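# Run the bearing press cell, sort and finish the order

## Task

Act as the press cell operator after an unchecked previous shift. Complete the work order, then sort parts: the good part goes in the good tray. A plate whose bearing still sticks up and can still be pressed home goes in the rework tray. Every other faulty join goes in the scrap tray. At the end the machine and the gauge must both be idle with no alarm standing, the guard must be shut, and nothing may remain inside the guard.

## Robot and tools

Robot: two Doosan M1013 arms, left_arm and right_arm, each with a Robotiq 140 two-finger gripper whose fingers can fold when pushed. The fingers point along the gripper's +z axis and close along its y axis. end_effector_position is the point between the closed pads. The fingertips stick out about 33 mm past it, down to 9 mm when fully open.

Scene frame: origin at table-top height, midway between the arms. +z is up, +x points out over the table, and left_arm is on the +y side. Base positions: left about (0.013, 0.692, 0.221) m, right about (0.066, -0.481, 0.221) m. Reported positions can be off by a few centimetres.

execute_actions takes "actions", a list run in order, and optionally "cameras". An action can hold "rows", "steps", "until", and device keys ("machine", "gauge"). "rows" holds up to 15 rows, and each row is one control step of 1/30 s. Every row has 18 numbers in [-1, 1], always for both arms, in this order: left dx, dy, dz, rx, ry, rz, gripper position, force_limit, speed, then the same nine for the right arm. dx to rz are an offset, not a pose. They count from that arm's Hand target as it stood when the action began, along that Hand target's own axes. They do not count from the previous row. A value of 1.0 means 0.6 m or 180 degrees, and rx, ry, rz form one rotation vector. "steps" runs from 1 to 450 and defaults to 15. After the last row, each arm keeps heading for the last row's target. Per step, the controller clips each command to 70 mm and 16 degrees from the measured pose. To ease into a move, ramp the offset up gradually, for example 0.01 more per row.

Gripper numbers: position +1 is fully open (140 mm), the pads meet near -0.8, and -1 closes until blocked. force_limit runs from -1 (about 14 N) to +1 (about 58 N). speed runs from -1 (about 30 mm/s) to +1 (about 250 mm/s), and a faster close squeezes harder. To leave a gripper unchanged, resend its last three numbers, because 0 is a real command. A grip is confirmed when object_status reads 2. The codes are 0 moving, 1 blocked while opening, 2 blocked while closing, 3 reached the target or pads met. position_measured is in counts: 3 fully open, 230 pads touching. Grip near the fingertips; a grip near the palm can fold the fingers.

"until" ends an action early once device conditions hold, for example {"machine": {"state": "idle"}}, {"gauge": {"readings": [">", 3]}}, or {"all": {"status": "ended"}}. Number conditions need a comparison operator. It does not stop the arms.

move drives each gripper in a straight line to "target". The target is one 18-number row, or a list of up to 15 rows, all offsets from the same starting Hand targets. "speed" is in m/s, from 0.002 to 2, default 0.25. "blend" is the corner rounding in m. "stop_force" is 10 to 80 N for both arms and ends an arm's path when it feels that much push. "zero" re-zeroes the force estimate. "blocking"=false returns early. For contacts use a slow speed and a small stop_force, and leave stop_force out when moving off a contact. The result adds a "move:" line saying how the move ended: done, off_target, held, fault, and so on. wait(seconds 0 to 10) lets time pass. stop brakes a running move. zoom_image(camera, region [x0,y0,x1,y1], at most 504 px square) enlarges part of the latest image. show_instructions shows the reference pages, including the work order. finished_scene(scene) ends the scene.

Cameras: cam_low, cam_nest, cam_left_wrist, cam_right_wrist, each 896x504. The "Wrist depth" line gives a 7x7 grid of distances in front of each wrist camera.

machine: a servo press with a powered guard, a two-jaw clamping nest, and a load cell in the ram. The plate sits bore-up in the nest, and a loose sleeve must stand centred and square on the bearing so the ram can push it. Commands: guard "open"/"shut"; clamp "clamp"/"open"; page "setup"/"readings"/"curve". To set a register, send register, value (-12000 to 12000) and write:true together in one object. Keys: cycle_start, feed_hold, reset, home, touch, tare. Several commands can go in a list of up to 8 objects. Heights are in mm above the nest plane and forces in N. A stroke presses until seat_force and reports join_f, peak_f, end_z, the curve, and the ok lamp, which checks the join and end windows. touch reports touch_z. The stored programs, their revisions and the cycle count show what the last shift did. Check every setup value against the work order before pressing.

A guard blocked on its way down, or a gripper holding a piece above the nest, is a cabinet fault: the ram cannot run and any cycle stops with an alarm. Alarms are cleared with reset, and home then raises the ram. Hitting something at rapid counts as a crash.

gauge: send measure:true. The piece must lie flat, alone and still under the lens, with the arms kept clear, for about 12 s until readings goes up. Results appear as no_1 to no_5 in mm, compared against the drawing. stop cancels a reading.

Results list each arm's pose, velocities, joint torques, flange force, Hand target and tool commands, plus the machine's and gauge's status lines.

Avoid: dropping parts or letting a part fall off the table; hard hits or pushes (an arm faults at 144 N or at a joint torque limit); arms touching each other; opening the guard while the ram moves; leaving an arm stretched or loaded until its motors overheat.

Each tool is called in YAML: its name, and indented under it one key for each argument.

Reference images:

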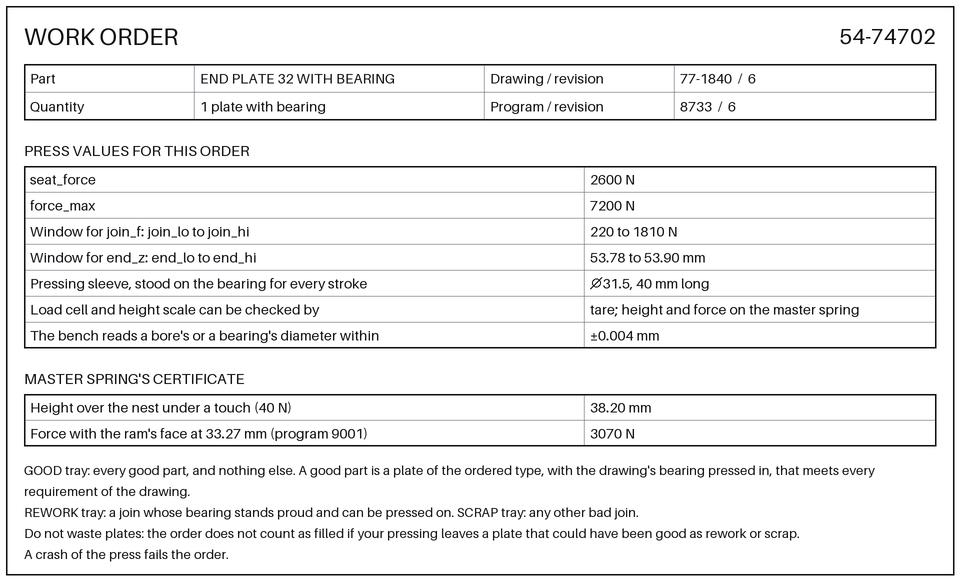

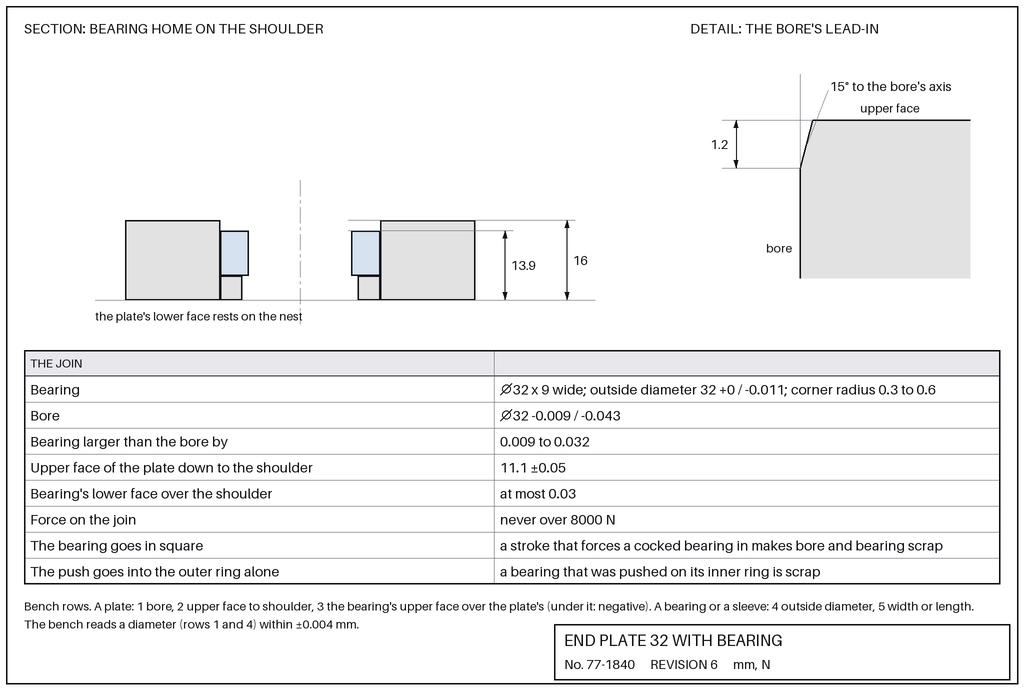

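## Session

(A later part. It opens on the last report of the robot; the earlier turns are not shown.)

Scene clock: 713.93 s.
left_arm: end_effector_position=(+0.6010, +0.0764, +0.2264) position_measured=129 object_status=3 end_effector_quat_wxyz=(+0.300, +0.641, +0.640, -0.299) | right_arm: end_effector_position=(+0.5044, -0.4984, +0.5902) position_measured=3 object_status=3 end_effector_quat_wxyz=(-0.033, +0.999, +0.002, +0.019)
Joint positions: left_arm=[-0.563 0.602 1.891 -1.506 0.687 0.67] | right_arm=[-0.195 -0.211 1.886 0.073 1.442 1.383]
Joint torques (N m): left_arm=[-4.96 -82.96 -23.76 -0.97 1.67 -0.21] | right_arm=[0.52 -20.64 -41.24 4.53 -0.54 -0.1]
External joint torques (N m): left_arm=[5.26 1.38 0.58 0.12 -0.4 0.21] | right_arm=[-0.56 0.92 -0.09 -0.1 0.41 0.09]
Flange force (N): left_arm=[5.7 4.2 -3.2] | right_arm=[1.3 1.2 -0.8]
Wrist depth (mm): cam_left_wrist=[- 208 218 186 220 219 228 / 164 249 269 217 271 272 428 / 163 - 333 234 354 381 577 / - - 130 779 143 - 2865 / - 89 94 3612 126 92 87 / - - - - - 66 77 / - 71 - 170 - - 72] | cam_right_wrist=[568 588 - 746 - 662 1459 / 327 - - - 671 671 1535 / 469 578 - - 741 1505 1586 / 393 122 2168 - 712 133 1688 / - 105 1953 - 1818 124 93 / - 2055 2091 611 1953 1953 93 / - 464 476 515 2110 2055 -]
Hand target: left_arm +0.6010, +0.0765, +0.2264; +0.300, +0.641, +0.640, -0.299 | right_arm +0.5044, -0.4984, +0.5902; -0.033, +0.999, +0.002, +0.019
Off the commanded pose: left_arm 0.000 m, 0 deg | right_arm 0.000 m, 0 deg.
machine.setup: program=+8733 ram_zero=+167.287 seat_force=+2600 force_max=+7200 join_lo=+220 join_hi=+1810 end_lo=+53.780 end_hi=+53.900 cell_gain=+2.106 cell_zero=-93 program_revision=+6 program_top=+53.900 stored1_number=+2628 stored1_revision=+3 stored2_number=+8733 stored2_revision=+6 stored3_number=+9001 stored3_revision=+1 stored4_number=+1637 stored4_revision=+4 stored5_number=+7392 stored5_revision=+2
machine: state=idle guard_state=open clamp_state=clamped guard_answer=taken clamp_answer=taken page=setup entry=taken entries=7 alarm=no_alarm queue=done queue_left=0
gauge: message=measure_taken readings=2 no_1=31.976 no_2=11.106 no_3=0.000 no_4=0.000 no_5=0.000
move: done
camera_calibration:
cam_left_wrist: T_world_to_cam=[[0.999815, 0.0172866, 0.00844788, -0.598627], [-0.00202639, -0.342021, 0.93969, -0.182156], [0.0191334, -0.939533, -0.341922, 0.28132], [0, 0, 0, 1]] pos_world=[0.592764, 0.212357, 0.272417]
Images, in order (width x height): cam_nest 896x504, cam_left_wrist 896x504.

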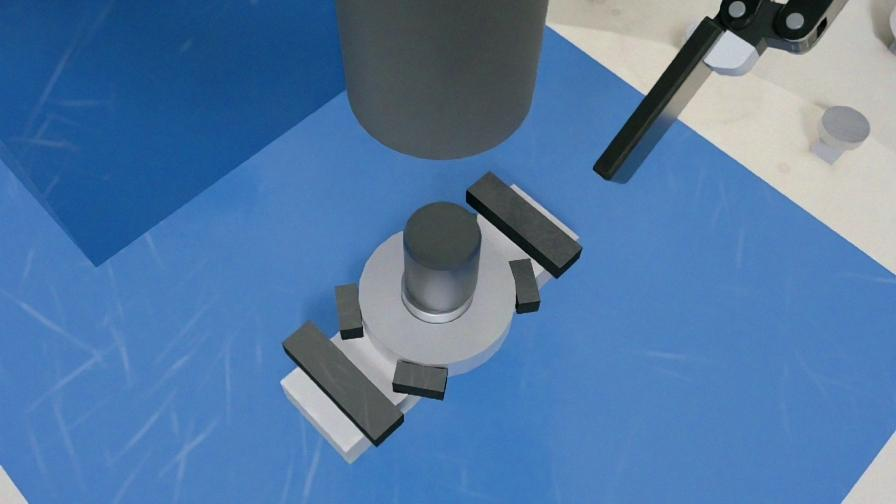

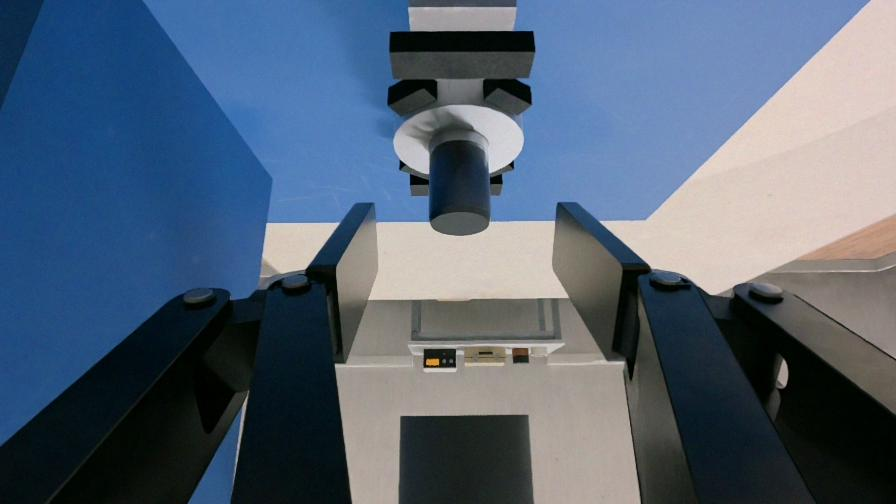

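move:
  target: [0,0,0.13,0,0,0,0.0,-0.3,-1,0,0,0,0,0,0,1,1,1]
  speed: 0.08

move:
  target: [0,0,0,0,0,0,-1,-0.3,-1,0,0,0,0,0,0,1,1,1]

move:
  target:
    - [-0.0032,0,-0.0027,0,0,0,-1,-0.3,-1,0,0,0,0,0,0,1,1,1]
    - [-0.0045,-0.0002,-0.0012,0,0,0,-1,-0.3,-1,0,0,0,0,0,0,1,1,1]
  speed: 0.02

move:
  target: [0.0077,0,0.0064,0,0,0,-1,-0.3,-1,0,0,0,0,0,0,1,1,1]
  speed: 0.01
  stop_force: 10

move:
  target: [0,0,0,0,0,0,0.0,-0.3,-1,0,0,0,0,0,0,1,1,1]

move:
  target: [0,0,-0.13,0,0,0,0.0,-0.3,-1,0,0,0,0,0,0,1,1,1]
  speed: 0.1
  cameras: ["cam_nest","cam_left_wrist"]

zoom_image:
  camera: "cam_nest"
  region: [380, 190, 500, 340]

zoom_image:
  camera: "cam_left_wrist"
  region: [390, 80, 530, 220]

Scene clock: 741.63 s.
left_arm: end_effector_position=(+0.6011, +0.0166, +0.1765) position_measured=129 object_status=3 end_effector_quat_wxyz=(+0.300, +0.641, +0.640, -0.299) | right_arm: end_effector_position=(+0.5044, -0.4984, +0.5902) position_measured=3 object_status=3 end_effector_quat_wxyz=(-0.033, +0.999, +0.002, +0.019)
Joint positions: left_arm=[-0.631 0.702 1.826 -1.607 0.647 0.728] | right_arm=[-0.195 -0.211 1.886 0.073 1.442 1.383]
Joint torques (N m): left_arm=[-5.13 -90.69 -21.81 -1.08 1.8 -0.19] | right_arm=[0.76 -20.54 -41.32 4.49 -0.51 -0.11]
External joint torques (N m): left_arm=[5.74 1.93 -0.22 0.08 -0.44 0.19] | right_arm=[-0.79 0.78 -0.07 -0.06 0.39 0.11]
Flange force (N): left_arm=[5.3 6.5 -1.8] | right_arm=[1.0 1.7 -0.8]
Wrist depth (mm): cam_left_wrist=[147 154 154 114 118 156 156 / 173 190 200 143 176 193 194 / - 234 248 157 225 254 418 / - - 130 145 143 576 - / - 89 94 2624 126 92 82 / - - - - - 66 77 / - 71 - - - - 72] | cam_right_wrist=[564 585 - - 668 - 1432 / 344 - 710 695 - - 1486 / 463 634 669 - - 1496 1597 / 396 122 780 815 755 132 1653 / - 105 1986 841 1818 123 93 / - 2148 2037 606 1921 2003 93 / - 460 475 513 2091 2003 -]
Hand target: left_arm +0.6011, +0.0166, +0.1765; +0.300, +0.641, +0.640, -0.299 | right_arm +0.5044, -0.4984, +0.5902; -0.033, +0.999, +0.002, +0.019
Off the commanded pose: left_arm 0.000 m, 0 deg | right_arm 0.000 m, 0 deg.
machine.setup: program=+8733 ram_zero=+167.287 seat_force=+2600 force_max=+7200 join_lo=+220 join_hi=+1810 end_lo=+53.780 end_hi=+53.900 cell_gain=+2.106 cell_zero=-93 program_revision=+6 program_top=+53.900 stored1_number=+2628 stored1_revision=+3 stored2_number=+8733 stored2_revision=+6 stored3_number=+9001 stored3_revision=+1 stored4_number=+1637 stored4_revision=+4 stored5_number=+7392 stored5_revision=+2
machine: state=idle guard_state=open clamp_state=clamped guard_answer=taken clamp_answer=taken page=setup entry=taken entries=7 alarm=no_alarm queue=done queue_left=0
gauge: message=measure_taken readings=2 no_1=31.976 no_2=11.106 no_3=0.000 no_4=0.000 no_5=0.000
move: done

Scene clock: 743.00 s.
left_arm: end_effector_position=(+0.6011, +0.0166, +0.1765) position_measured=184 object_status=0 end_effector_quat_wxyz=(+0.300, +0.641, +0.640, -0.299) | right_arm: end_effector_position=(+0.5044, -0.4984, +0.5902) position_measured=3 object_status=3 end_effector_quat_wxyz=(-0.033, +0.999, +0.002, +0.019)
Joint positions: left_arm=[-0.631 0.703 1.826 -1.607 0.647 0.728] | right_arm=[-0.195 -0.211 1.886 0.073 1.442 1.383]
Joint torques (N m): left_arm=[-6.37 -85.83 -21.55 -0.96 1.31 -0.3] | right_arm=[0.65 -20.43 -41.32 4.51 -0.53 -0.07]
External joint torques (N m): left_arm=[6.77 -2.66 -0.3 -0.05 0.06 0.3] | right_arm=[-0.73 0.84 0.11 -0.11 0.41 0.07]
Flange force (N): left_arm=[3.5 3.7 -8.6] | right_arm=[0.8 1.7 -0.5]
Wrist depth (mm): cam_left_wrist=[147 154 154 114 119 156 162 / 172 190 191 142 177 194 193 / 172 237 249 156 238 241 250 / 164 - 305 143 140 313 665 / 163 - - 159 94 82 - / - - 70 - - 70 - / - - - - - - -] | cam_right_wrist=[547 615 - 656 669 632 1441 / 594 614 727 - - 1244 1477 / 492 565 716 - 725 1525 1608 / 430 122 1937 796 780 132 1653 / - 105 1953 841 1891 124 93 / - 2073 2091 601 1937 2003 93 / - 459 476 517 2073 2020 -]
Hand target: left_arm +0.6011, +0.0166, +0.1765; +0.300, +0.641, +0.640, -0.299 | right_arm +0.5044, -0.4984, +0.5902; -0.033, +0.999, +0.002, +0.019
Off the commanded pose: left_arm 0.000 m, 0 deg | right_arm 0.000 m, 0 deg.
machine.setup: program=+8733 ram_zero=+167.287 seat_force=+2600 force_max=+7200 join_lo=+220 join_hi=+1810 end_lo=+53.780 end_hi=+53.900 cell_gain=+2.106 cell_zero=-93 program_revision=+6 program_top=+53.900 stored1_number=+2628 stored1_revision=+3 stored2_number=+8733 stored2_revision=+6 stored3_number=+9001 stored3_revision=+1 stored4_number=+1637 stored4_revision=+4 stored5_number=+7392 stored5_revision=+2
machine: state=idle guard_state=open clamp_state=clamped guard_answer=taken clamp_answer=taken page=setup entry=taken entries=7 alarm=no_alarm queue=done queue_left=0
gauge: message=measure_taken readings=2 no_1=31.976 no_2=11.106 no_3=0.000 no_4=0.000 no_5=0.000
move: done

Scene clock: 744.40 s.
left_arm: end_effector_position=(+0.6010, +0.0154, +0.1790) position_measured=184 object_status=2 end_effector_quat_wxyz=(+0.300, +0.641, +0.640, -0.299) | right_arm: end_effector_position=(+0.5044, -0.4984, +0.5902) position_measured=3 object_status=3 end_effector_quat_wxyz=(-0.033, +0.999, +0.002, +0.019)
Joint positions: left_arm=[-0.632 0.7 1.825 -1.602 0.646 0.721] | right_arm=[-0.195 -0.211 1.886 0.073 1.442 1.383]
Joint torques (N m): left_arm=[-5.27 -91.38 -23.7 -1.42 2.25 -0.25] | right_arm=[0.85 -20.56 -41.36 4.52 -0.53 -0.1]
External joint torques (N m): left_arm=[5.65 2.76 1.62 0.42 -0.89 0.25] | right_arm=[-0.8 0.75 0.01 -0.1 0.41 0.1]
Flange force (N): left_arm=[6.8 4.2 -2.5] | right_arm=[0.8 1.7 -0.7]
Wrist depth (mm): cam_left_wrist=[150 157 158 117 127 159 159 / 164 193 195 143 180 198 197 / - 240 254 156 242 259 419 / - - 306 143 139 681 - / - - - 158 94 94 - / - - 70 3368 - 70 - / - - - - - - -] | cam_right_wrist=[572 597 - 673 - 656 1441 / 330 646 - - - 675 1535 / 400 617 736 - - 1432 1597 / 393 122 785 - - 132 1641 / - 105 1953 812 1861 124 93 / - 2129 2055 606 1921 1969 93 / - 460 475 512 2148 2073 -]
Hand target: left_arm +0.6010, +0.0154, +0.1790; +0.300, +0.641, +0.640, -0.299 | right_arm +0.5044, -0.4984, +0.5902; -0.033, +0.999, +0.002, +0.019
Off the commanded pose: left_arm 0.000 m, 0 deg | right_arm 0.000 m, 0 deg.
machine.setup: program=+8733 ram_zero=+167.287 seat_force=+2600 force_max=+7200 join_lo=+220 join_hi=+1810 end_lo=+53.780 end_hi=+53.900 cell_gain=+2.106 cell_zero=-93 program_revision=+6 program_top=+53.900 stored1_number=+2628 stored1_revision=+3 stored2_number=+8733 stored2_revision=+6 stored3_number=+9001 stored3_revision=+1 stored4_number=+1637 stored4_revision=+4 stored5_number=+7392 stored5_revision=+2
machine: state=idle guard_state=open clamp_state=clamped guard_answer=taken clamp_answer=taken page=setup entry=taken entries=7 alarm=no_alarm queue=done queue_left=0
gauge: message=measure_taken readings=2 no_1=31.976 no_2=11.106 no_3=0.000 no_4=0.000 no_5=0.000
move: done

Scene clock: 745.33 s.
left_arm: end_effector_position=(+0.6011, +0.0153, +0.1761) position_measured=184 object_status=2 end_effector_quat_wxyz=(+0.301, +0.641, +0.640, -0.299) | right_arm: end_effector_position=(+0.5044, -0.4984, +0.5902) position_measured=3 object_status=3 end_effector_quat_wxyz=(-0.033, +0.999, +0.002, +0.019)
Joint positions: left_arm=[-0.632 0.704 1.825 -1.608 0.646 0.728] | right_arm=[-0.195 -0.211 1.886 0.073 1.442 1.383]
Joint torques (N m): left_arm=[-5.31 -78.08 -18.81 -0.31 -0.87 -0.33] | right_arm=[0.65 -20.72 -41.32 4.5 -0.51 -0.09]
External joint torques (N m): left_arm=[5.37 -10.48 -3.06 -0.73 2.25 0.33] | right_arm=[-0.69 1.01 -0.12 -0.07 0.38 0.09]
Flange force (N): left_arm=[-3.2 0.8 -15.2] | right_arm=[1.5 1.6 -0.8]
Wrist depth (mm): cam_left_wrist=[147 153 154 113 118 156 162 / - 189 175 142 176 193 193 / - 237 265 155 238 254 437 / - - 308 142 140 560 - / 163 - - 158 96 82 - / - - 70 - - 70 - / - - - - - - -] | cam_right_wrist=[543 579 624 - 708 - 1424 / 597 609 732 - 679 1350 1565 / 468 669 - - 727 1688 1555 / 408 122 1641 - - 132 1641 / - 105 1876 888 1861 123 93 / - 2148 2073 606 1969 1969 93 / - 461 468 517 2020 - -]
Hand target: left_arm +0.6011, +0.0153, +0.1761; +0.300, +0.641, +0.640, -0.299 (not the last commanded pose) | right_arm +0.5044, -0.4984, +0.5902; -0.033, +0.999, +0.002, +0.019
Off the commanded pose: left_arm 0.003 m, 0 deg | right_arm 0.000 m, 0 deg.
machine.setup: program=+8733 ram_zero=+167.287 seat_force=+2600 force_max=+7200 join_lo=+220 join_hi=+1810 end_lo=+53.780 end_hi=+53.900 cell_gain=+2.106 cell_zero=-93 program_revision=+6 program_top=+53.900 stored1_number=+2628 stored1_revision=+3 stored2_number=+8733 stored2_revision=+6 stored3_number=+9001 stored3_revision=+1 stored4_number=+1637 stored4_revision=+4 stored5_number=+7392 stored5_revision=+2
machine: state=idle guard_state=open clamp_state=clamped guard_answer=taken clamp_answer=taken page=setup entry=taken entries=7 alarm=no_alarm queue=done queue_left=0
gauge: message=measure_taken readings=2 no_1=31.976 no_2=11.106 no_3=0.000 no_4=0.000 no_5=0.000
move: contact (left_arm)

Scene clock: 746.77 s.
left_arm: end_effector_position=(+0.6011, +0.0153, +0.1761) position_measured=129 object_status=0 end_effector_quat_wxyz=(+0.300, +0.641, +0.640, -0.299) | right_arm: end_effector_position=(+0.5044, -0.4984, +0.5902) position_measured=3 object_status=3 end_effector_quat_wxyz=(-0.033, +0.999, +0.002, +0.019)
Joint positions: left_arm=[-0.632 0.704 1.825 -1.608 0.646 0.728] | right_arm=[-0.195 -0.211 1.886 0.073 1.442 1.383]
Joint torques (N m): left_arm=[-5.45 -89.34 -22.42 -1.12 1.83 -0.26] | right_arm=[0.84 -20.44 -41.41 4.48 -0.52 -0.12]
External joint torques (N m): left_arm=[5.57 0.83 0.54 0.1 -0.46 0.26] | right_arm=[-0.96 0.8 0.03 -0.06 0.4 0.12]
Flange force (N): left_arm=[5.2 4.1 -3.8] | right_arm=[0.8 2.1 -0.7]
Wrist depth (mm): cam_left_wrist=[147 153 154 113 114 156 162 / - 189 190 141 175 193 193 / - 231 248 155 224 252 256 / - 239 130 144 143 722 - / 155 89 94 2801 126 92 82 / - - - - - 66 77 / - 71 - - - - 72] | cam_right_wrist=[536 585 637 679 673 658 1415 / 329 614 743 699 - 1320 1505 / 463 619 673 741 - - 1608 / 395 122 796 760 - 116 1608 / - 105 1953 - 1832 124 93 / - 2110 2003 598 1986 1969 93 / - 463 476 518 2168 2020 -]
Hand target: left_arm +0.6011, +0.0153, +0.1761; +0.300, +0.641, +0.640, -0.299 | right_arm +0.5044, -0.4984, +0.5902; -0.033, +0.999, +0.002, +0.019
Off the commanded pose: left_arm 0.000 m, 0 deg | right_arm 0.000 m, 0 deg.
machine.setup: program=+8733 ram_zero=+167.287 seat_force=+2600 force_max=+7200 join_lo=+220 join_hi=+1810 end_lo=+53.780 end_hi=+53.900 cell_gain=+2.106 cell_zero=-93 program_revision=+6 program_top=+53.900 stored1_number=+2628 stored1_revision=+3 stored2_number=+8733 stored2_revision=+6 stored3_number=+9001 stored3_revision=+1 stored4_number=+1637 stored4_revision=+4 stored5_number=+7392 stored5_revision=+2
machine: state=idle guard_state=open clamp_state=clamped guard_answer=taken clamp_answer=taken page=setup entry=taken entries=7 alarm=no_alarm queue=done queue_left=0
gauge: message=measure_taken readings=2 no_1=31.976 no_2=11.106 no_3=0.000 no_4=0.000 no_5=0.000
move: done

Scene clock: 747.97 s.
left_arm: end_effector_position=(+0.6010, +0.0752, +0.2260) position_measured=129 object_status=3 end_effector_quat_wxyz=(+0.300, +0.641, +0.640, -0.299) | right_arm: end_effector_position=(+0.5044, -0.4984, +0.5902) position_measured=3 object_status=3 end_effector_quat_wxyz=(-0.033, +0.999, +0.002, +0.019)
Joint positions: left_arm=[-0.564 0.603 1.89 -1.508 0.686 0.67] | right_arm=[-0.195 -0.211 1.886 0.073 1.442 1.383]
Joint torques (N m): left_arm=[-4.37 -81.36 -23.77 -0.76 1.74 -0.3] | right_arm=[0.72 -20.48 -41.25 4.52 -0.5 -0.13]
External joint torques (N m): left_arm=[4.68 -0.36 0.59 -0.1 -0.47 0.3] | right_arm=[-0.76 0.77 -0.12 -0.1 0.38 0.13]
Flange force (N): left_arm=[4.6 1.6 -4.5] | right_arm=[1.1 1.6 -0.9]
Wrist depth (mm): cam_left_wrist=[- 208 217 186 218 219 219 / 166 255 269 218 269 270 430 / 172 - 327 234 352 556 - / 163 - 125 - 143 - 3116 / - 89 94 2709 126 92 82 / - - - 3414 - - 77 / - 71 - 168 - - 72] | cam_right_wrist=[545 585 - - 646 612 1432 / 614 651 - 741 - - 1496 / 469 600 - - - 1586 1597 / 410 122 2003 - - 133 1630 / - 105 1937 - 1921 124 93 / - 2091 2091 603 1953 1953 93 / - 457 479 509 2073 2091 -]
Hand target: left_arm +0.6010, +0.0752, +0.2261; +0.300, +0.641, +0.640, -0.299 | right_arm +0.5044, -0.4984, +0.5902; -0.033, +0.999, +0.002, +0.019
Off the commanded pose: left_arm 0.000 m, 0 deg | right_arm 0.000 m, 0 deg.
machine.setup: program=+8733 ram_zero=+167.287 seat_force=+2600 force_max=+7200 join_lo=+220 join_hi=+1810 end_lo=+53.780 end_hi=+53.900 cell_gain=+2.106 cell_zero=-93 program_revision=+6 program_top=+53.900 stored1_number=+2628 stored1_revision=+3 stored2_number=+8733 stored2_revision=+6 stored3_number=+9001 stored3_revision=+1 stored4_number=+1637 stored4_revision=+4 stored5_number=+7392 stored5_revision=+2
machine: state=idle guard_state=open clamp_state=clamped guard_answer=taken clamp_answer=taken page=setup entry=taken entries=7 alarm=no_alarm queue=done queue_left=0
gauge: message=measure_taken readings=2 no_1=31.976 no_2=11.106 no_3=0.000 no_4=0.000 no_5=0.000
move: done
camera_calibration:
cam_left_wrist: T_world_to_cam=[[0.999811, 0.0174082, 0.00870243, -0.598695], [-0.00222581, -0.341935, 0.939721, -0.182099], [0.0193345, -0.939562, -0.341831, 0.279919], [0, 0, 0, 1]] pos_world=[0.592764, 0.211157, 0.272017]
Images, in order (width x height): cam_nest 896x504, cam_left_wrist 896x504.

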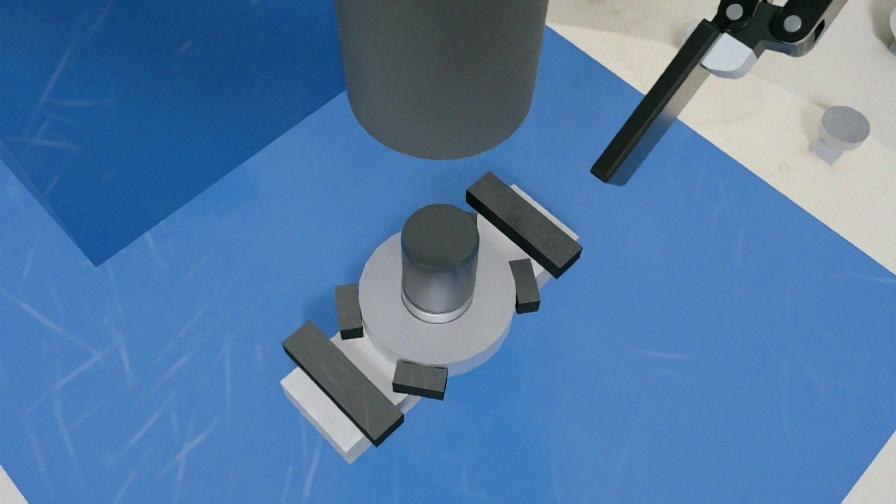

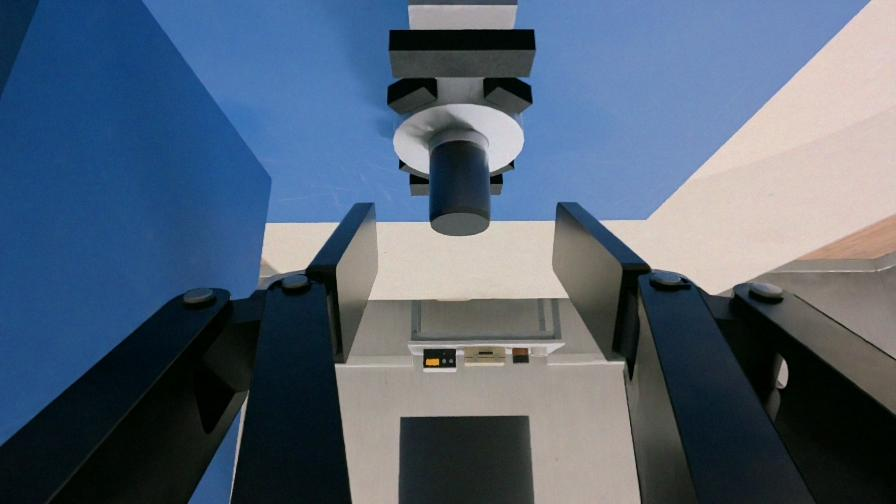

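Scaled by 3.360.

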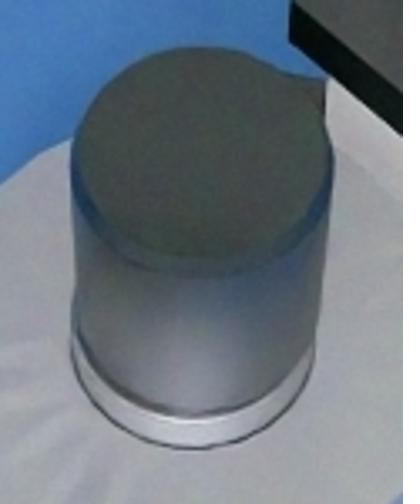

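Scaled by 3.600.

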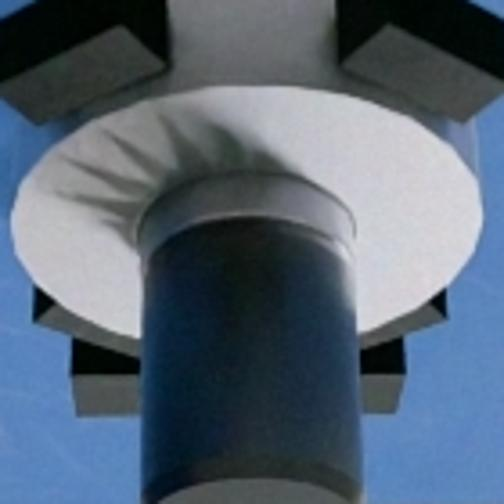

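move:
  target: [0,0,0.13,0,0,0,0.0,-0.3,-1,0,0,0,0,0,0,1,1,1]
  speed: 0.08

move:
  target: [0,0,0,0,0,0,-1,-0.3,-1,0,0,0,0,0,0,1,1,1]

move:
  target:
    - [-0.0032,0,-0.0027,0,0,0,-1,-0.3,-1,0,0,0,0,0,0,1,1,1]
    - [-0.0038,-0.0001,-0.0019,0,0,0,-1,-0.3,-1,0,0,0,0,0,0,1,1,1]
  speed: 0.02

move:
  target: [0.0077,0,0.0064,0,0,0,-1,-0.3,-1,0,0,0,0,0,0,1,1,1]
  speed: 0.01
  stop_force: 10

move:
  target: [0,0,0,0,0,0,0.0,-0.3,-1,0,0,0,0,0,0,1,1,1]

move:
  target: [0,0,-0.13,0,0,0,0.0,-0.3,-1,0,0,0,0,0,0,1,1,1]
  speed: 0.1
  cameras: ["cam_nest"]

zoom_image:
  camera: "cam_nest"
  region: [380, 190, 500, 340]

Scene clock: 762.27 s.
left_arm: end_effector_position=(+0.6011, +0.0154, +0.1762) position_measured=129 object_status=3 end_effector_quat_wxyz=(+0.300, +0.641, +0.640, -0.299) | right_arm: end_effector_position=(+0.5044, -0.4984, +0.5902) position_measured=3 object_status=3 end_effector_quat_wxyz=(-0.033, +0.999, +0.002, +0.019)
Joint positions: left_arm=[-0.632 0.704 1.825 -1.608 0.646 0.728] | right_arm=[-0.195 -0.211 1.886 0.073 1.442 1.383]
Joint torques (N m): left_arm=[-4.42 -88.61 -22.51 -1.19 1.84 -0.32] | right_arm=[0.87 -20.51 -41.3 4.51 -0.51 -0.12]
External joint torques (N m): left_arm=[4.94 0.01 0.62 0.18 -0.48 0.32] | right_arm=[-0.97 0.77 -0.15 -0.08 0.39 0.12]
Flange force (N): left_arm=[4.3 2.8 -4.5] | right_arm=[1.0 2.1 -0.9]
Wrist depth (mm): cam_left_wrist=[147 153 154 113 118 156 162 / - 190 190 142 176 193 193 / - 233 248 155 225 253 437 / - 255 130 145 143 565 623 / - 89 94 2801 126 92 82 / - - - 3116 - 66 77 / - 71 - 3280 - - 72] | cam_right_wrist=[567 - 673 - 677 653 1407 / 332 619 653 - - 1619 1515 / 469 592 736 765 - 1818 1586 / 412 122 780 - - 132 1664 / - 105 1937 - 1906 124 93 / - 2129 2091 609 2020 1986 93 / - 455 473 514 2020 2073 -]
Hand target: left_arm +0.6011, +0.0153, +0.1761; +0.300, +0.641, +0.640, -0.299 | right_arm +0.5044, -0.4984, +0.5902; -0.033, +0.999, +0.002, +0.019
Off the commanded pose: left_arm 0.000 m, 0 deg | right_arm 0.000 m, 0 deg.
machine.setup: program=+8733 ram_zero=+167.287 seat_force=+2600 force_max=+7200 join_lo=+220 join_hi=+1810 end_lo=+53.780 end_hi=+53.900 cell_gain=+2.106 cell_zero=-93 program_revision=+6 program_top=+53.900 stored1_number=+2628 stored1_revision=+3 stored2_number=+8733 stored2_revision=+6 stored3_number=+9001 stored3_revision=+1 stored4_number=+1637 stored4_revision=+4 stored5_number=+7392 stored5_revision=+2
machine: state=idle guard_state=open clamp_state=clamped guard_answer=taken clamp_answer=taken page=setup entry=taken entries=7 alarm=no_alarm queue=done queue_left=0
gauge: message=measure_taken readings=2 no_1=31.976 no_2=11.106 no_3=0.000 no_4=0.000 no_5=0.000
move: done

Scene clock: 763.63 s.
left_arm: end_effector_position=(+0.6011, +0.0153, +0.1762) position_measured=184 object_status=0 end_effector_quat_wxyz=(+0.301, +0.641, +0.640, -0.299) | right_arm: end_effector_position=(+0.5044, -0.4984, +0.5902) position_measured=3 object_status=3 end_effector_quat_wxyz=(-0.033, +0.999, +0.002, +0.019)
Joint positions: left_arm=[-0.632 0.704 1.825 -1.608 0.646 0.728] | right_arm=[-0.195 -0.211 1.886 0.073 1.442 1.383]
Joint torques (N m): left_arm=[-6.35 -85.27 -21.64 -0.98 1.16 -0.28] | right_arm=[0.84 -20.38 -41.25 4.48 -0.54 -0.1]
External joint torques (N m): left_arm=[6.5 -3.75 -0.41 -0.05 0.22 0.29] | right_arm=[-0.96 0.73 -0.07 -0.07 0.41 0.1]
Flange force (N): left_arm=[2.5 2.9 -9.8] | right_arm=[0.8 2.1 -0.9]
Wrist depth (mm): cam_left_wrist=[147 153 154 113 118 156 162 / 172 190 190 142 176 192 193 / 172 220 249 155 237 253 453 / - 223 305 142 141 633 683 / - - - 157 94 82 3368 / - - 70 3237 - 70 66 / - - - - - - -] | cam_right_wrist=[533 579 - - - 640 1424 / 305 - - - - 1450 1505 / 467 576 668 - - 727 1608 / 398 122 856 - 746 133 1700 / - 105 1937 - 1790 123 93 / - 2073 2020 589 1986 1937 93 / - 459 478 513 2110 2055 -]
Hand target: left_arm +0.6011, +0.0153, +0.1761; +0.300, +0.641, +0.640, -0.299 | right_arm +0.5044, -0.4984, +0.5902; -0.033, +0.999, +0.002, +0.019
Off the commanded pose: left_arm 0.000 m, 0 deg | right_arm 0.000 m, 0 deg.
machine.setup: program=+8733 ram_zero=+167.287 seat_force=+2600 force_max=+7200 join_lo=+220 join_hi=+1810 end_lo=+53.780 end_hi=+53.900 cell_gain=+2.106 cell_zero=-93 program_revision=+6 program_top=+53.900 stored1_number=+2628 stored1_revision=+3 stored2_number=+8733 stored2_revision=+6 stored3_number=+9001 stored3_revision=+1 stored4_number=+1637 stored4_revision=+4 stored5_number=+7392 stored5_revision=+2
machine: state=idle guard_state=open clamp_state=clamped guard_answer=taken clamp_answer=taken page=setup entry=taken entries=7 alarm=no_alarm queue=done queue_left=0
gauge: message=measure_taken readings=2 no_1=31.976 no_2=11.106 no_3=0.000 no_4=0.000 no_5=0.000
move: done

Scene clock: 765.03 s.
left_arm: end_effector_position=(+0.6010, +0.0148, +0.1786) position_measured=184 object_status=2 end_effector_quat_wxyz=(+0.300, +0.641, +0.640, -0.299) | right_arm: end_effector_position=(+0.5044, -0.4984, +0.5902) position_measured=3 object_status=3 end_effector_quat_wxyz=(-0.033, +0.999, +0.002, +0.019)
Joint positions: left_arm=[-0.633 0.701 1.824 -1.603 0.645 0.722] | right_arm=[-0.195 -0.211 1.886 0.073 1.442 1.383]
Joint torques (N m): left_arm=[-5.02 -91.47 -23.68 -1.41 2.25 -0.25] | right_arm=[0.74 -20.38 -41.42 4.51 -0.54 -0.09]
External joint torques (N m): left_arm=[5.13 3.04 1.64 0.39 -0.89 0.25] | right_arm=[-0.84 0.74 0.04 -0.09 0.41 0.08]
Flange force (N): left_arm=[6.7 3.9 -1.7] | right_arm=[0.7 1.9 -0.7]
Wrist depth (mm): cam_left_wrist=[150 156 157 116 121 159 159 / 163 193 194 142 180 197 188 / 172 237 254 158 242 258 - / - 249 308 142 314 333 - / - - - 157 94 82 3835 / - - 70 - - 70 - / - - - - - - -] | cam_right_wrist=[526 563 - 664 - 649 1441 / 325 622 - - - - 1515 / 463 - - - - 1597 1597 / 408 122 856 - 777 132 1630 / - 105 1969 721 1846 123 93 / - 2168 2091 604 2020 1921 93 / - 458 478 513 2148 1986 -]
Hand target: left_arm +0.6011, +0.0148, +0.1786; +0.300, +0.641, +0.640, -0.299 | right_arm +0.5044, -0.4984, +0.5902; -0.033, +0.999, +0.002, +0.019
Off the commanded pose: left_arm 0.000 m, 0 deg | right_arm 0.000 m, 0 deg.
machine.setup: program=+8733 ram_zero=+167.287 seat_force=+2600 force_max=+7200 join_lo=+220 join_hi=+1810 end_lo=+53.780 end_hi=+53.900 cell_gain=+2.106 cell_zero=-93 program_revision=+6 program_top=+53.900 stored1_number=+2628 stored1_revision=+3 stored2_number=+8733 stored2_revision=+6 stored3_number=+9001 stored3_revision=+1 stored4_number=+1637 stored4_revision=+4 stored5_number=+7392 stored5_revision=+2
machine: state=idle guard_state=open clamp_state=clamped guard_answer=taken clamp_answer=taken page=setup entry=taken entries=7 alarm=no_alarm queue=done queue_left=0
gauge: message=measure_taken readings=2 no_1=31.976 no_2=11.106 no_3=0.000 no_4=0.000 no_5=0.000
move: done

Scene clock: 765.93 s.
left_arm: end_effector_position=(+0.6012, +0.0147, +0.1758) position_measured=184 object_status=2 end_effector_quat_wxyz=(+0.301, +0.641, +0.640, -0.299) | right_arm: end_effector_position=(+0.5044, -0.4984, +0.5902) position_measured=3 object_status=3 end_effector_quat_wxyz=(-0.033, +0.999, +0.002, +0.019)
Joint positions: left_arm=[-0.633 0.705 1.824 -1.609 0.645 0.728] | right_arm=[-0.195 -0.211 1.886 0.073 1.442 1.383]
Joint torques (N m): left_arm=[-5.45 -76.02 -17.95 -0.09 -1.1 -0.33] | right_arm=[1.12 -20.46 -41.2 4.5 -0.51 -0.09]
External joint torques (N m): left_arm=[5.84 -12.95 -4.09 -0.93 2.47 0.34] | right_arm=[-1.05 0.73 -0.16 -0.07 0.38 0.09]
Flange force (N): left_arm=[-5.0 0.8 -17.7] | right_arm=[0.9 2.4 -1.0]
Wrist depth (mm): cam_left_wrist=[147 153 154 113 118 155 162 / 173 189 190 141 176 193 193 / 172 233 249 154 237 253 426 / - - 305 142 138 - 679 / - - - 158 94 82 - / - - 70 - - 70 - / - - - - - - -] | cam_right_wrist=[535 565 - - 630 - 1459 / 589 630 - - - - 1525 / 468 614 - - - 1725 1555 / 393 122 1450 - - 132 1653 / - 105 1953 - 1891 124 93 / - 2037 2230 609 1953 1969 93 / - 462 478 514 2091 2129 -]
Hand target: left_arm +0.6012, +0.0147, +0.1758; +0.301, +0.641, +0.640, -0.299 (not the last commanded pose) | right_arm +0.5044, -0.4984, +0.5902; -0.033, +0.999, +0.002, +0.019
Off the commanded pose: left_arm 0.003 m, 0 deg | right_arm 0.000 m, 0 deg.
machine.setup: program=+8733 ram_zero=+167.287 seat_force=+2600 force_max=+7200 join_lo=+220 join_hi=+1810 end_lo=+53.780 end_hi=+53.900 cell_gain=+2.106 cell_zero=-93 program_revision=+6 program_top=+53.900 stored1_number=+2628 stored1_revision=+3 stored2_number=+8733 stored2_revision=+6 stored3_number=+9001 stored3_revision=+1 stored4_number=+1637 stored4_revision=+4 stored5_number=+7392 stored5_revision=+2
machine: state=idle guard_state=open clamp_state=clamped guard_answer=taken clamp_answer=taken page=setup entry=taken entries=7 alarm=no_alarm queue=done queue_left=0
gauge: message=measure_taken readings=2 no_1=31.976 no_2=11.106 no_3=0.000 no_4=0.000 no_5=0.000
move: contact (left_arm)

Scene clock: 767.37 s.
left_arm: end_effector_position=(+0.6012, +0.0147, +0.1758) position_measured=129 object_status=0 end_effector_quat_wxyz=(+0.301, +0.641, +0.640, -0.299) | right_arm: end_effector_position=(+0.5044, -0.4984, +0.5902) position_measured=3 object_status=3 end_effector_quat_wxyz=(-0.033, +0.999, +0.002, +0.019)
Joint positions: left_arm=[-0.633 0.705 1.824 -1.609 0.645 0.728] | right_arm=[-0.195 -0.211 1.886 0.073 1.442 1.383]
Joint torques (N m): left_arm=[-5.29 -89.57 -22.35 -1.12 1.84 -0.21] | right_arm=[0.29 -20.39 -41.24 4.48 -0.48 -0.1]
External joint torques (N m): left_arm=[5.62 0.99 0.4 0.09 -0.48 0.21] | right_arm=[-0.33 0.68 -0.15 -0.06 0.36 0.09]
Flange force (N): left_arm=[5.1 4.5 -3.5] | right_arm=[1.1 0.7 -0.8]
Wrist depth (mm): cam_left_wrist=[147 153 153 113 118 155 162 / 172 189 189 141 175 192 193 / 172 232 248 154 224 253 473 / 173 205 130 144 143 661 - / - 89 95 2624 126 92 82 / - - - - - 66 77 / - 71 - - - - 72] | cam_right_wrist=[571 600 - - 656 617 1407 / 328 - - - - - 1486 / 414 609 658 - - 1586 1525 / 408 122 2272 - - 133 1700 / - 105 1969 838 1906 123 93 / - 2091 2110 604 1921 1876 93 / - 462 479 518 2073 2055 -]
Hand target: left_arm +0.6012, +0.0147, +0.1758; +0.301, +0.641, +0.640, -0.299 | right_arm +0.5044, -0.4984, +0.5902; -0.033, +0.999, +0.002, +0.019
Off the commanded pose: left_arm 0.000 m, 0 deg | right_arm 0.000 m, 0 deg.
machine.setup: program=+8733 ram_zero=+167.287 seat_force=+2600 force_max=+7200 join_lo=+220 join_hi=+1810 end_lo=+53.780 end_hi=+53.900 cell_gain=+2.106 cell_zero=-93 program_revision=+6 program_top=+53.900 stored1_number=+2628 stored1_revision=+3 stored2_number=+8733 stored2_revision=+6 stored3_number=+9001 stored3_revision=+1 stored4_number=+1637 stored4_revision=+4 stored5_number=+7392 stored5_revision=+2
machine: state=idle guard_state=open clamp_state=clamped guard_answer=taken clamp_answer=taken page=setup entry=taken entries=7 alarm=no_alarm queue=done queue_left=0
gauge: message=measure_taken readings=2 no_1=31.976 no_2=11.106 no_3=0.000 no_4=0.000 no_5=0.000
move: done

Scene clock: 768.57 s.
left_arm: end_effector_position=(+0.6011, +0.0746, +0.2257) position_measured=129 object_status=3 end_effector_quat_wxyz=(+0.301, +0.641, +0.640, -0.299) | right_arm: end_effector_position=(+0.5044, -0.4984, +0.5902) position_measured=3 object_status=3 end_effector_quat_wxyz=(-0.033, +0.999, +0.002, +0.019)
Joint positions: left_arm=[-0.565 0.604 1.889 -1.509 0.686 0.671] | right_arm=[-0.195 -0.211 1.886 0.073 1.442 1.383]
Joint torques (N m): left_arm=[-5.57 -82.15 -23.4 -1.1 1.76 -0.36] | right_arm=[0.64 -20.45 -41.21 4.5 -0.49 -0.1]
External joint torques (N m): left_arm=[5.57 1 0.47 0.23 -0.49 0.36] | right_arm=[-0.63 0.7 -0.19 -0.07 0.37 0.1]
Flange force (N): left_arm=[5.8 4.2 -3.9] | right_arm=[1.1 1.3 -0.9]
Wrist depth (mm): cam_left_wrist=[- 215 217 185 219 218 228 / 173 236 267 217 269 270 413 / 172 - 331 235 352 526 - / - - 125 - 143 - - / 155 89 94 3003 126 92 82 / - - - - - 66 77 / - 71 - 167 - - 72] | cam_right_wrist=[567 561 675 673 653 - 1424 / 619 - - - 725 - 1505 / 490 620 - 743 705 1525 1555 / 395 122 1664 - 775 133 1619 / - 105 1906 - 1969 123 93 / - 2148 2003 576 1969 1937 93 / - 459 480 510 2091 2091 -]
Hand target: left_arm +0.6011, +0.0746, +0.2258; +0.301, +0.641, +0.640, -0.299 | right_arm +0.5044, -0.4984, +0.5902; -0.033, +0.999, +0.002, +0.019
Off the commanded pose: left_arm 0.000 m, 0 deg | right_arm 0.000 m, 0 deg.
machine.setup: program=+8733 ram_zero=+167.287 seat_force=+2600 force_max=+7200 join_lo=+220 join_hi=+1810 end_lo=+53.780 end_hi=+53.900 cell_gain=+2.106 cell_zero=-93 program_revision=+6 program_top=+53.900 stored1_number=+2628 stored1_revision=+3 stored2_number=+8733 stored2_revision=+6 stored3_number=+9001 stored3_revision=+1 stored4_number=+1637 stored4_revision=+4 stored5_number=+7392 stored5_revision=+2
machine: state=idle guard_state=open clamp_state=clamped guard_answer=taken clamp_answer=taken page=setup entry=taken entries=7 alarm=no_alarm queue=done queue_left=0
gauge: message=measure_taken readings=2 no_1=31.976 no_2=11.106 no_3=0.000 no_4=0.000 no_5=0.000
move: done
Images, in order (width x height): cam_nest 896x504.

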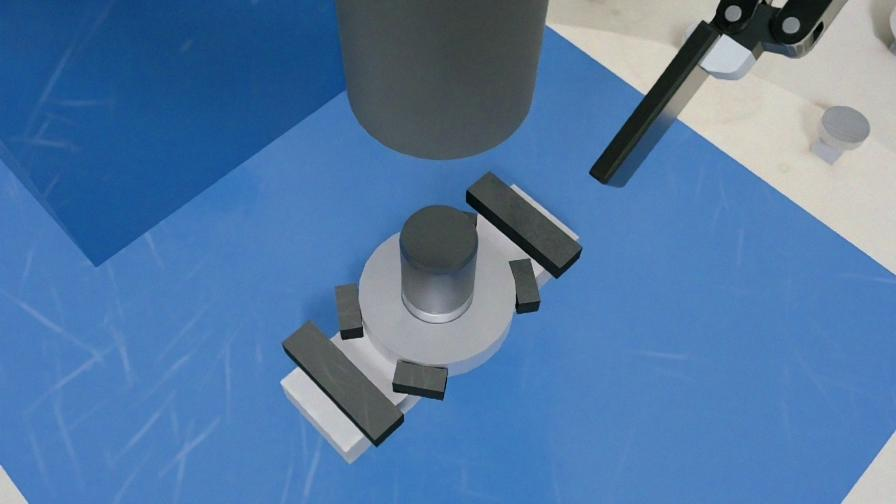

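Scaled by 3.360.

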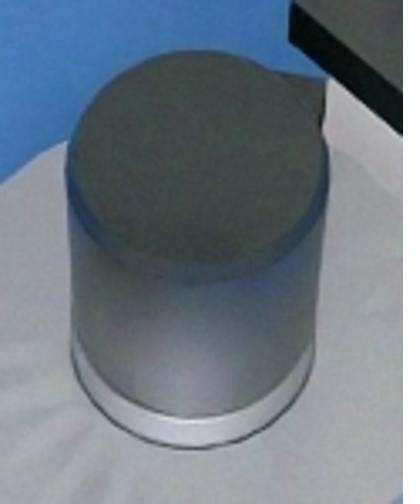

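move:
  target: [0.1073,0,-0.306,0,0,0,0.0,-0.3,-1,0,0,0,0,0,0,1,1,1]

execute_actions:
  actions:
    - {"machine":[{"page":"readings"},{"guard":"shut"},{"touch":true}],"steps":15}
    - {"steps":450,"until":{"machine":{"queue":"done"}}}
  cameras: ["cam_nest"]

zoom_image:
  camera: "cam_nest"
  region: [380, 190, 500, 340]

Scene clock: 774.33 s.
left_arm: end_effector_position=(+0.6009, +0.2568, +0.2939) position_measured=129 object_status=3 end_effector_quat_wxyz=(+0.301, +0.641, +0.640, -0.299) | right_arm: end_effector_position=(+0.5044, -0.4984, +0.5902) position_measured=3 object_status=3 end_effector_quat_wxyz=(-0.033, +0.999, +0.002, +0.019)
Joint positions: left_arm=[-0.316 0.428 2.022 -1.297 0.845 0.649] | right_arm=[-0.195 -0.211 1.886 0.073 1.442 1.383]
Joint torques (N m): left_arm=[-4.27 -67.63 -24.78 -0.7 1.74 -0.13] | right_arm=[0.64 -20.31 -41.39 4.49 -0.54 -0.12]
External joint torques (N m): left_arm=[4.35 0.65 0.44 0.21 -0.49 0.13] | right_arm=[-0.6 0.53 0 -0.06 0.42 0.12]
Flange force (N): left_arm=[5.2 2.2 -4.1] | right_arm=[0.5 1.2 -0.7]
Wrist depth (mm): cam_left_wrist=[324 300 303 304 306 332 433 / 1874 - 375 377 378 510 520 / 2420 - 463 437 496 - 2832 / 3720 - 125 - 143 - 3612 / - 89 94 3003 126 92 82 / - - - 351 - 66 77 / - 71 - 336 - - 72] | cam_right_wrist=[564 568 - - - - 1505 / 640 620 - - 714 1358 1486 / 431 - - 705 746 1619 1586 / 407 122 1676 - 777 133 1630 / - 105 1921 - 1818 124 93 / - 2188 2110 597 2003 2003 93 / - 459 479 518 2110 2091 -]
Hand target: left_arm +0.6009, +0.2568, +0.2939; +0.301, +0.641, +0.640, -0.299 | right_arm +0.5044, -0.4984, +0.5902; -0.033, +0.999, +0.002, +0.019
Off the commanded pose: left_arm 0.000 m, 0 deg | right_arm 0.000 m, 0 deg.
machine.setup: program=+8733 ram_zero=+167.287 seat_force=+2600 force_max=+7200 join_lo=+220 join_hi=+1810 end_lo=+53.780 end_hi=+53.900 cell_gain=+2.106 cell_zero=-93 program_revision=+6 program_top=+53.900 stored1_number=+2628 stored1_revision=+3 stored2_number=+8733 stored2_revision=+6 stored3_number=+9001 stored3_revision=+1 stored4_number=+1637 stored4_revision=+4 stored5_number=+7392 stored5_revision=+2
machine: state=idle guard_state=open clamp_state=clamped guard_answer=taken clamp_answer=taken page=setup entry=taken entries=7 alarm=no_alarm queue=done queue_left=0
gauge: message=measure_taken readings=2 no_1=31.976 no_2=11.106 no_3=0.000 no_4=0.000 no_5=0.000
move: done

Scene clock: 785.03 s.
left_arm: end_effector_position=(+0.6009, +0.2568, +0.2939) position_measured=129 object_status=3 end_effector_quat_wxyz=(+0.301, +0.641, +0.640, -0.299) | right_arm: end_effector_position=(+0.5044, -0.4984, +0.5902) position_measured=3 object_status=3 end_effector_quat_wxyz=(-0.033, +0.999, +0.002, +0.019)
Joint positions: left_arm=[-0.316 0.428 2.022 -1.297 0.845 0.649] | right_arm=[-0.195 -0.211 1.886 0.073 1.442 1.383]
Joint torques (N m): left_arm=[-5.6 -67.82 -24.76 -0.62 1.71 -0.21] | right_arm=[0.91 -20.39 -41.31 4.5 -0.47 -0.09]
External joint torques (N m): left_arm=[5.83 0.87 0.45 0.14 -0.48 0.21] | right_arm=[-1 0.7 0.02 -0.09 0.35 0.09]
External joint torques at the end of the 1st action: left_arm=[5.65 0.78 0.43 0.13 -0.47 0.23] | right_arm=[-0.51 1 -0.09 -0.08 0.39 0.11]
Flange force (N): left_arm=[7.0 3.1 -5.5] | right_arm=[0.6 2.2 -0.6]
Flange force at the end of the 1st action (N): left_arm=[6.8 2.9 -5.3] | right_arm=[1.5 1.1 -0.7]
Wrist depth (mm): cam_left_wrist=[311 301 302 304 306 295 449 / 1833 - 374 375 375 480 508 / 2225 - - 437 467 - 2329 / 2898 - 130 1001 143 1047 3462 / - 89 94 364 126 92 82 / - - 3776 354 3462 66 77 / - 71 - 336 - - 72] | cam_right_wrist=[591 - - - - 646 1441 / - - 703 703 677 683 1525 / 496 630 705 729 725 721 1608 / 430 122 1545 - - 132 1630 / - 105 1969 - 1876 124 93 / - 2129 2037 601 1906 1832 93 / - 456 479 514 2110 2188 -]
Hand target: left_arm +0.6009, +0.2568, +0.2939; +0.301, +0.641, +0.640, -0.299 | right_arm +0.5044, -0.4984, +0.5902; -0.033, +0.999, +0.002, +0.019
Tool commands: left_gripper/position=+0.0 left_gripper/force_limit=-0.3 left_gripper/speed=-1.0 right_gripper/position=+1.0 right_gripper/force_limit=+1.0 right_gripper/speed=+1.0
Off the commanded pose: left_arm 0.000 m, 0 deg | right_arm 0.000 m, 0 deg.
machine.readings: force=+0 touch_z=+62.955 join_f=+2885 peak_f=+3073 end_z=+33.268 ok=+0 pos_z=+152.713 cycles=+1
machine: state=idle guard_state=shut clamp_state=clamped guard_answer=taken clamp_answer=taken page=readings entry=taken entries=8 alarm=no_alarm queue=done queue_left=0
gauge: message=measure_taken readings=2 no_1=31.976 no_2=11.106 no_3=0.000 no_4=0.000 no_5=0.000
Images, in order (width x height): cam_nest 896x504.

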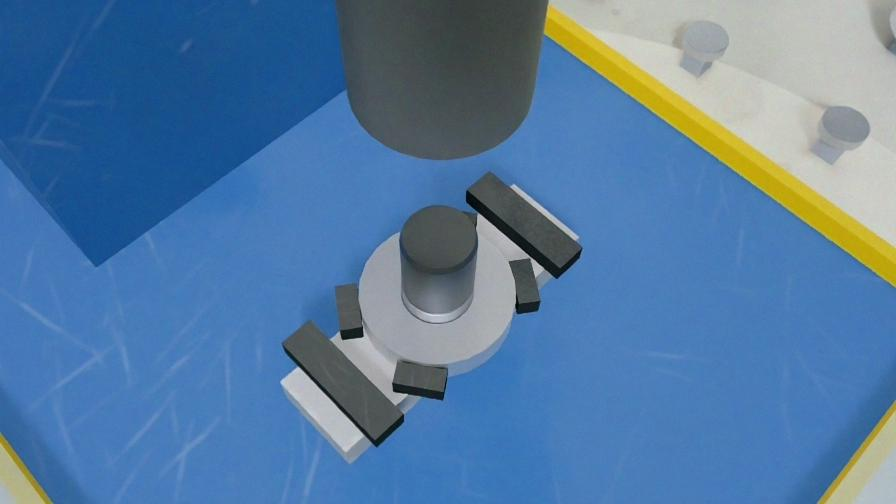

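Scaled by 3.360.

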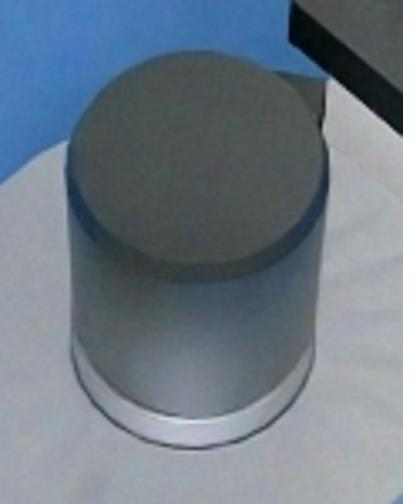

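execute_actions:
  actions:
    - {"machine":{"cycle_start":true},"steps":15}
    - {"steps":450,"until":{"all":{"status":"ended"}}}
    - {"machine":{"page":"curve"},"steps":5}
  cameras: ["cam_nest"]

execute_actions:
  actions:
    - {"machine":{"page":"readings"},"steps":5}

Scene clock: 795.00 s.
left_arm: end_effector_position=(+0.6009, +0.2568, +0.2939) position_measured=129 object_status=3 end_effector_quat_wxyz=(+0.301, +0.641, +0.640, -0.299) | right_arm: end_effector_position=(+0.5044, -0.4984, +0.5902) position_measured=3 object_status=3 end_effector_quat_wxyz=(-0.033, +0.999, +0.002, +0.019)
Joint positions: left_arm=[-0.316 0.428 2.022 -1.297 0.845 0.649] | right_arm=[-0.195 -0.211 1.886 0.073 1.442 1.383]
Joint torques (N m): left_arm=[-5.13 -67.74 -24.83 -0.59 1.7 -0.22] | right_arm=[0.69 -20.75 -41.42 4.51 -0.5 -0.08]
External joint torques (N m): left_arm=[5.37 0.51 0.49 0.11 -0.46 0.22] | right_arm=[-0.69 1.04 0.01 -0.07 0.38 0.07]
External joint torques at the end of the 1st action: left_arm=[5.62 0.89 0.26 0.12 -0.46 0.26] | right_arm=[-0.86 0.86 0.09 -0.07 0.4 0.12]
External joint torques at the end of the 2nd action: left_arm=[5.62 0.88 0.58 0.14 -0.47 0.25] | right_arm=[-0.75 1.06 0.08 -0.09 0.37 0.11]
Flange force (N): left_arm=[6.4 2.3 -5.3] | right_arm=[1.3 1.6 -0.6]
Flange force at the end of the 1st action (N): left_arm=[6.9 3.3 -5.1] | right_arm=[0.9 1.9 -0.6]
Flange force at the end of the 2nd action (N): left_arm=[7.0 2.7 -5.2] | right_arm=[1.3 1.6 -0.4]
Wrist depth (mm): cam_left_wrist=[312 301 302 305 304 306 433 / 1860 351 373 374 377 371 - / 2351 316 435 440 465 - 834 / - - 126 626 143 - 4154 / - 89 107 374 126 92 87 / - - - 354 - 66 77 / - 71 3195 337 - - 72] | cam_right_wrist=[609 594 655 - 632 668 1382 / - 624 691 660 689 681 1477 / 495 640 - - - 718 1555 / 409 122 780 750 - 132 1725 / - 105 1921 - 1725 124 93 / - 2073 2037 601 1861 1876 93 / - 462 477 513 2129 2055 -]
Hand target: left_arm +0.6009, +0.2568, +0.2939; +0.301, +0.641, +0.640, -0.299 | right_arm +0.5044, -0.4984, +0.5902; -0.033, +0.999, +0.002, +0.019
Tool commands: left_gripper/position=+0.0 left_gripper/force_limit=-0.3 left_gripper/speed=-1.0 right_gripper/position=+1.0 right_gripper/force_limit=+1.0 right_gripper/speed=+1.0
Off the commanded pose: left_arm 0.000 m, 0 deg | right_arm 0.000 m, 0 deg.
machine.curve: curve1_z=+64.200 curve1_f=+5 curve2_z=+62.729 curve2_f=+69 curve3_z=+61.257 curve3_f=+265 curve4_z=+59.786 curve4_f=+470 curve5_z=+58.314 curve5_f=+671 curve6_z=+56.843 curve6_f=+874 curve7_z=+55.371 curve7_f=+1067 curve8_z=+53.900 curve8_f=+1068
machine: state=done guard_state=shut clamp_state=clamped guard_answer=taken clamp_answer=taken page=curve entry=taken entries=9 alarm=no_alarm queue=done queue_left=0
gauge: message=measure_taken readings=2 no_1=31.976 no_2=11.106 no_3=0.000 no_4=0.000 no_5=0.000
Images, in order (width x height): cam_nest 896x504.

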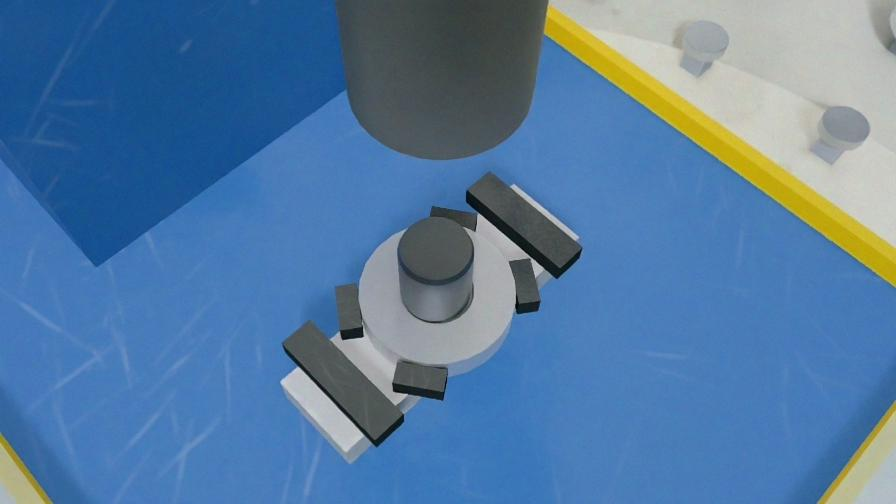

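Scene clock: 795.37 s.
left_arm: end_effector_position=(+0.6009, +0.2568, +0.2939) position_measured=129 object_status=3 end_effector_quat_wxyz=(+0.301, +0.641, +0.640, -0.299) | right_arm: end_effector_position=(+0.5044, -0.4984, +0.5902) position_measured=3 object_status=3 end_effector_quat_wxyz=(-0.033, +0.999, +0.002, +0.019)
Joint positions: left_arm=[-0.316 0.428 2.022 -1.297 0.845 0.649] | right_arm=[-0.195 -0.211 1.886 0.073 1.442 1.383]
Joint torques (N m): left_arm=[-5.44 -67.97 -24.78 -0.6 1.72 -0.23] | right_arm=[0.83 -20.5 -41.4 4.51 -0.52 -0.11]
External joint torques (N m): left_arm=[5.71 0.87 0.43 0.12 -0.49 0.23] | right_arm=[-0.85 0.79 0.06 -0.08 0.39 0.11]
Flange force (N): left_arm=[7.0 3.0 -5.3] | right_arm=[0.8 1.8 -0.6]
Wrist depth (mm): cam_left_wrist=[311 300 302 303 304 285 - / 1833 - 375 374 376 381 566 / 2329 - 431 423 462 - 791 / 2801 - 125 618 143 4532 3665 / - 88 107 375 126 92 82 / - - - 352 - 66 77 / - 71 - 337 - - 72] | cam_right_wrist=[564 579 - - - 646 1398 / 642 617 - - - 1515 1477 / 507 640 691 796 - 1688 1545 / 412 113 775 775 - 133 1664 / - 105 1937 1023 1861 123 93 / - 2168 2037 603 1986 2003 93 / - 458 477 519 2037 2110 -]
Hand target: left_arm +0.6009, +0.2568, +0.2939; +0.301, +0.641, +0.640, -0.299 | right_arm +0.5044, -0.4984, +0.5902; -0.033, +0.999, +0.002, +0.019
Tool commands: left_gripper/position=+0.0 left_gripper/force_limit=-0.3 left_gripper/speed=-1.0 right_gripper/position=+1.0 right_gripper/force_limit=+1.0 right_gripper/speed=+1.0
Off the commanded pose: left_arm 0.000 m, 0 deg | right_arm 0.000 m, 0 deg.
machine.readings: force=+0 touch_z=+62.955 join_f=+1080 peak_f=+2972 end_z=+53.850 ok=+1 pos_z=+152.713 cycles=+2
machine: state=done guard_state=shut clamp_state=clamped guard_answer=taken clamp_answer=taken page=readings entry=taken entries=9 alarm=no_alarm queue=done queue_left=0
gauge: message=measure_taken readings=2 no_1=31.976 no_2=11.106 no_3=0.000 no_4=0.000 no_5=0.000


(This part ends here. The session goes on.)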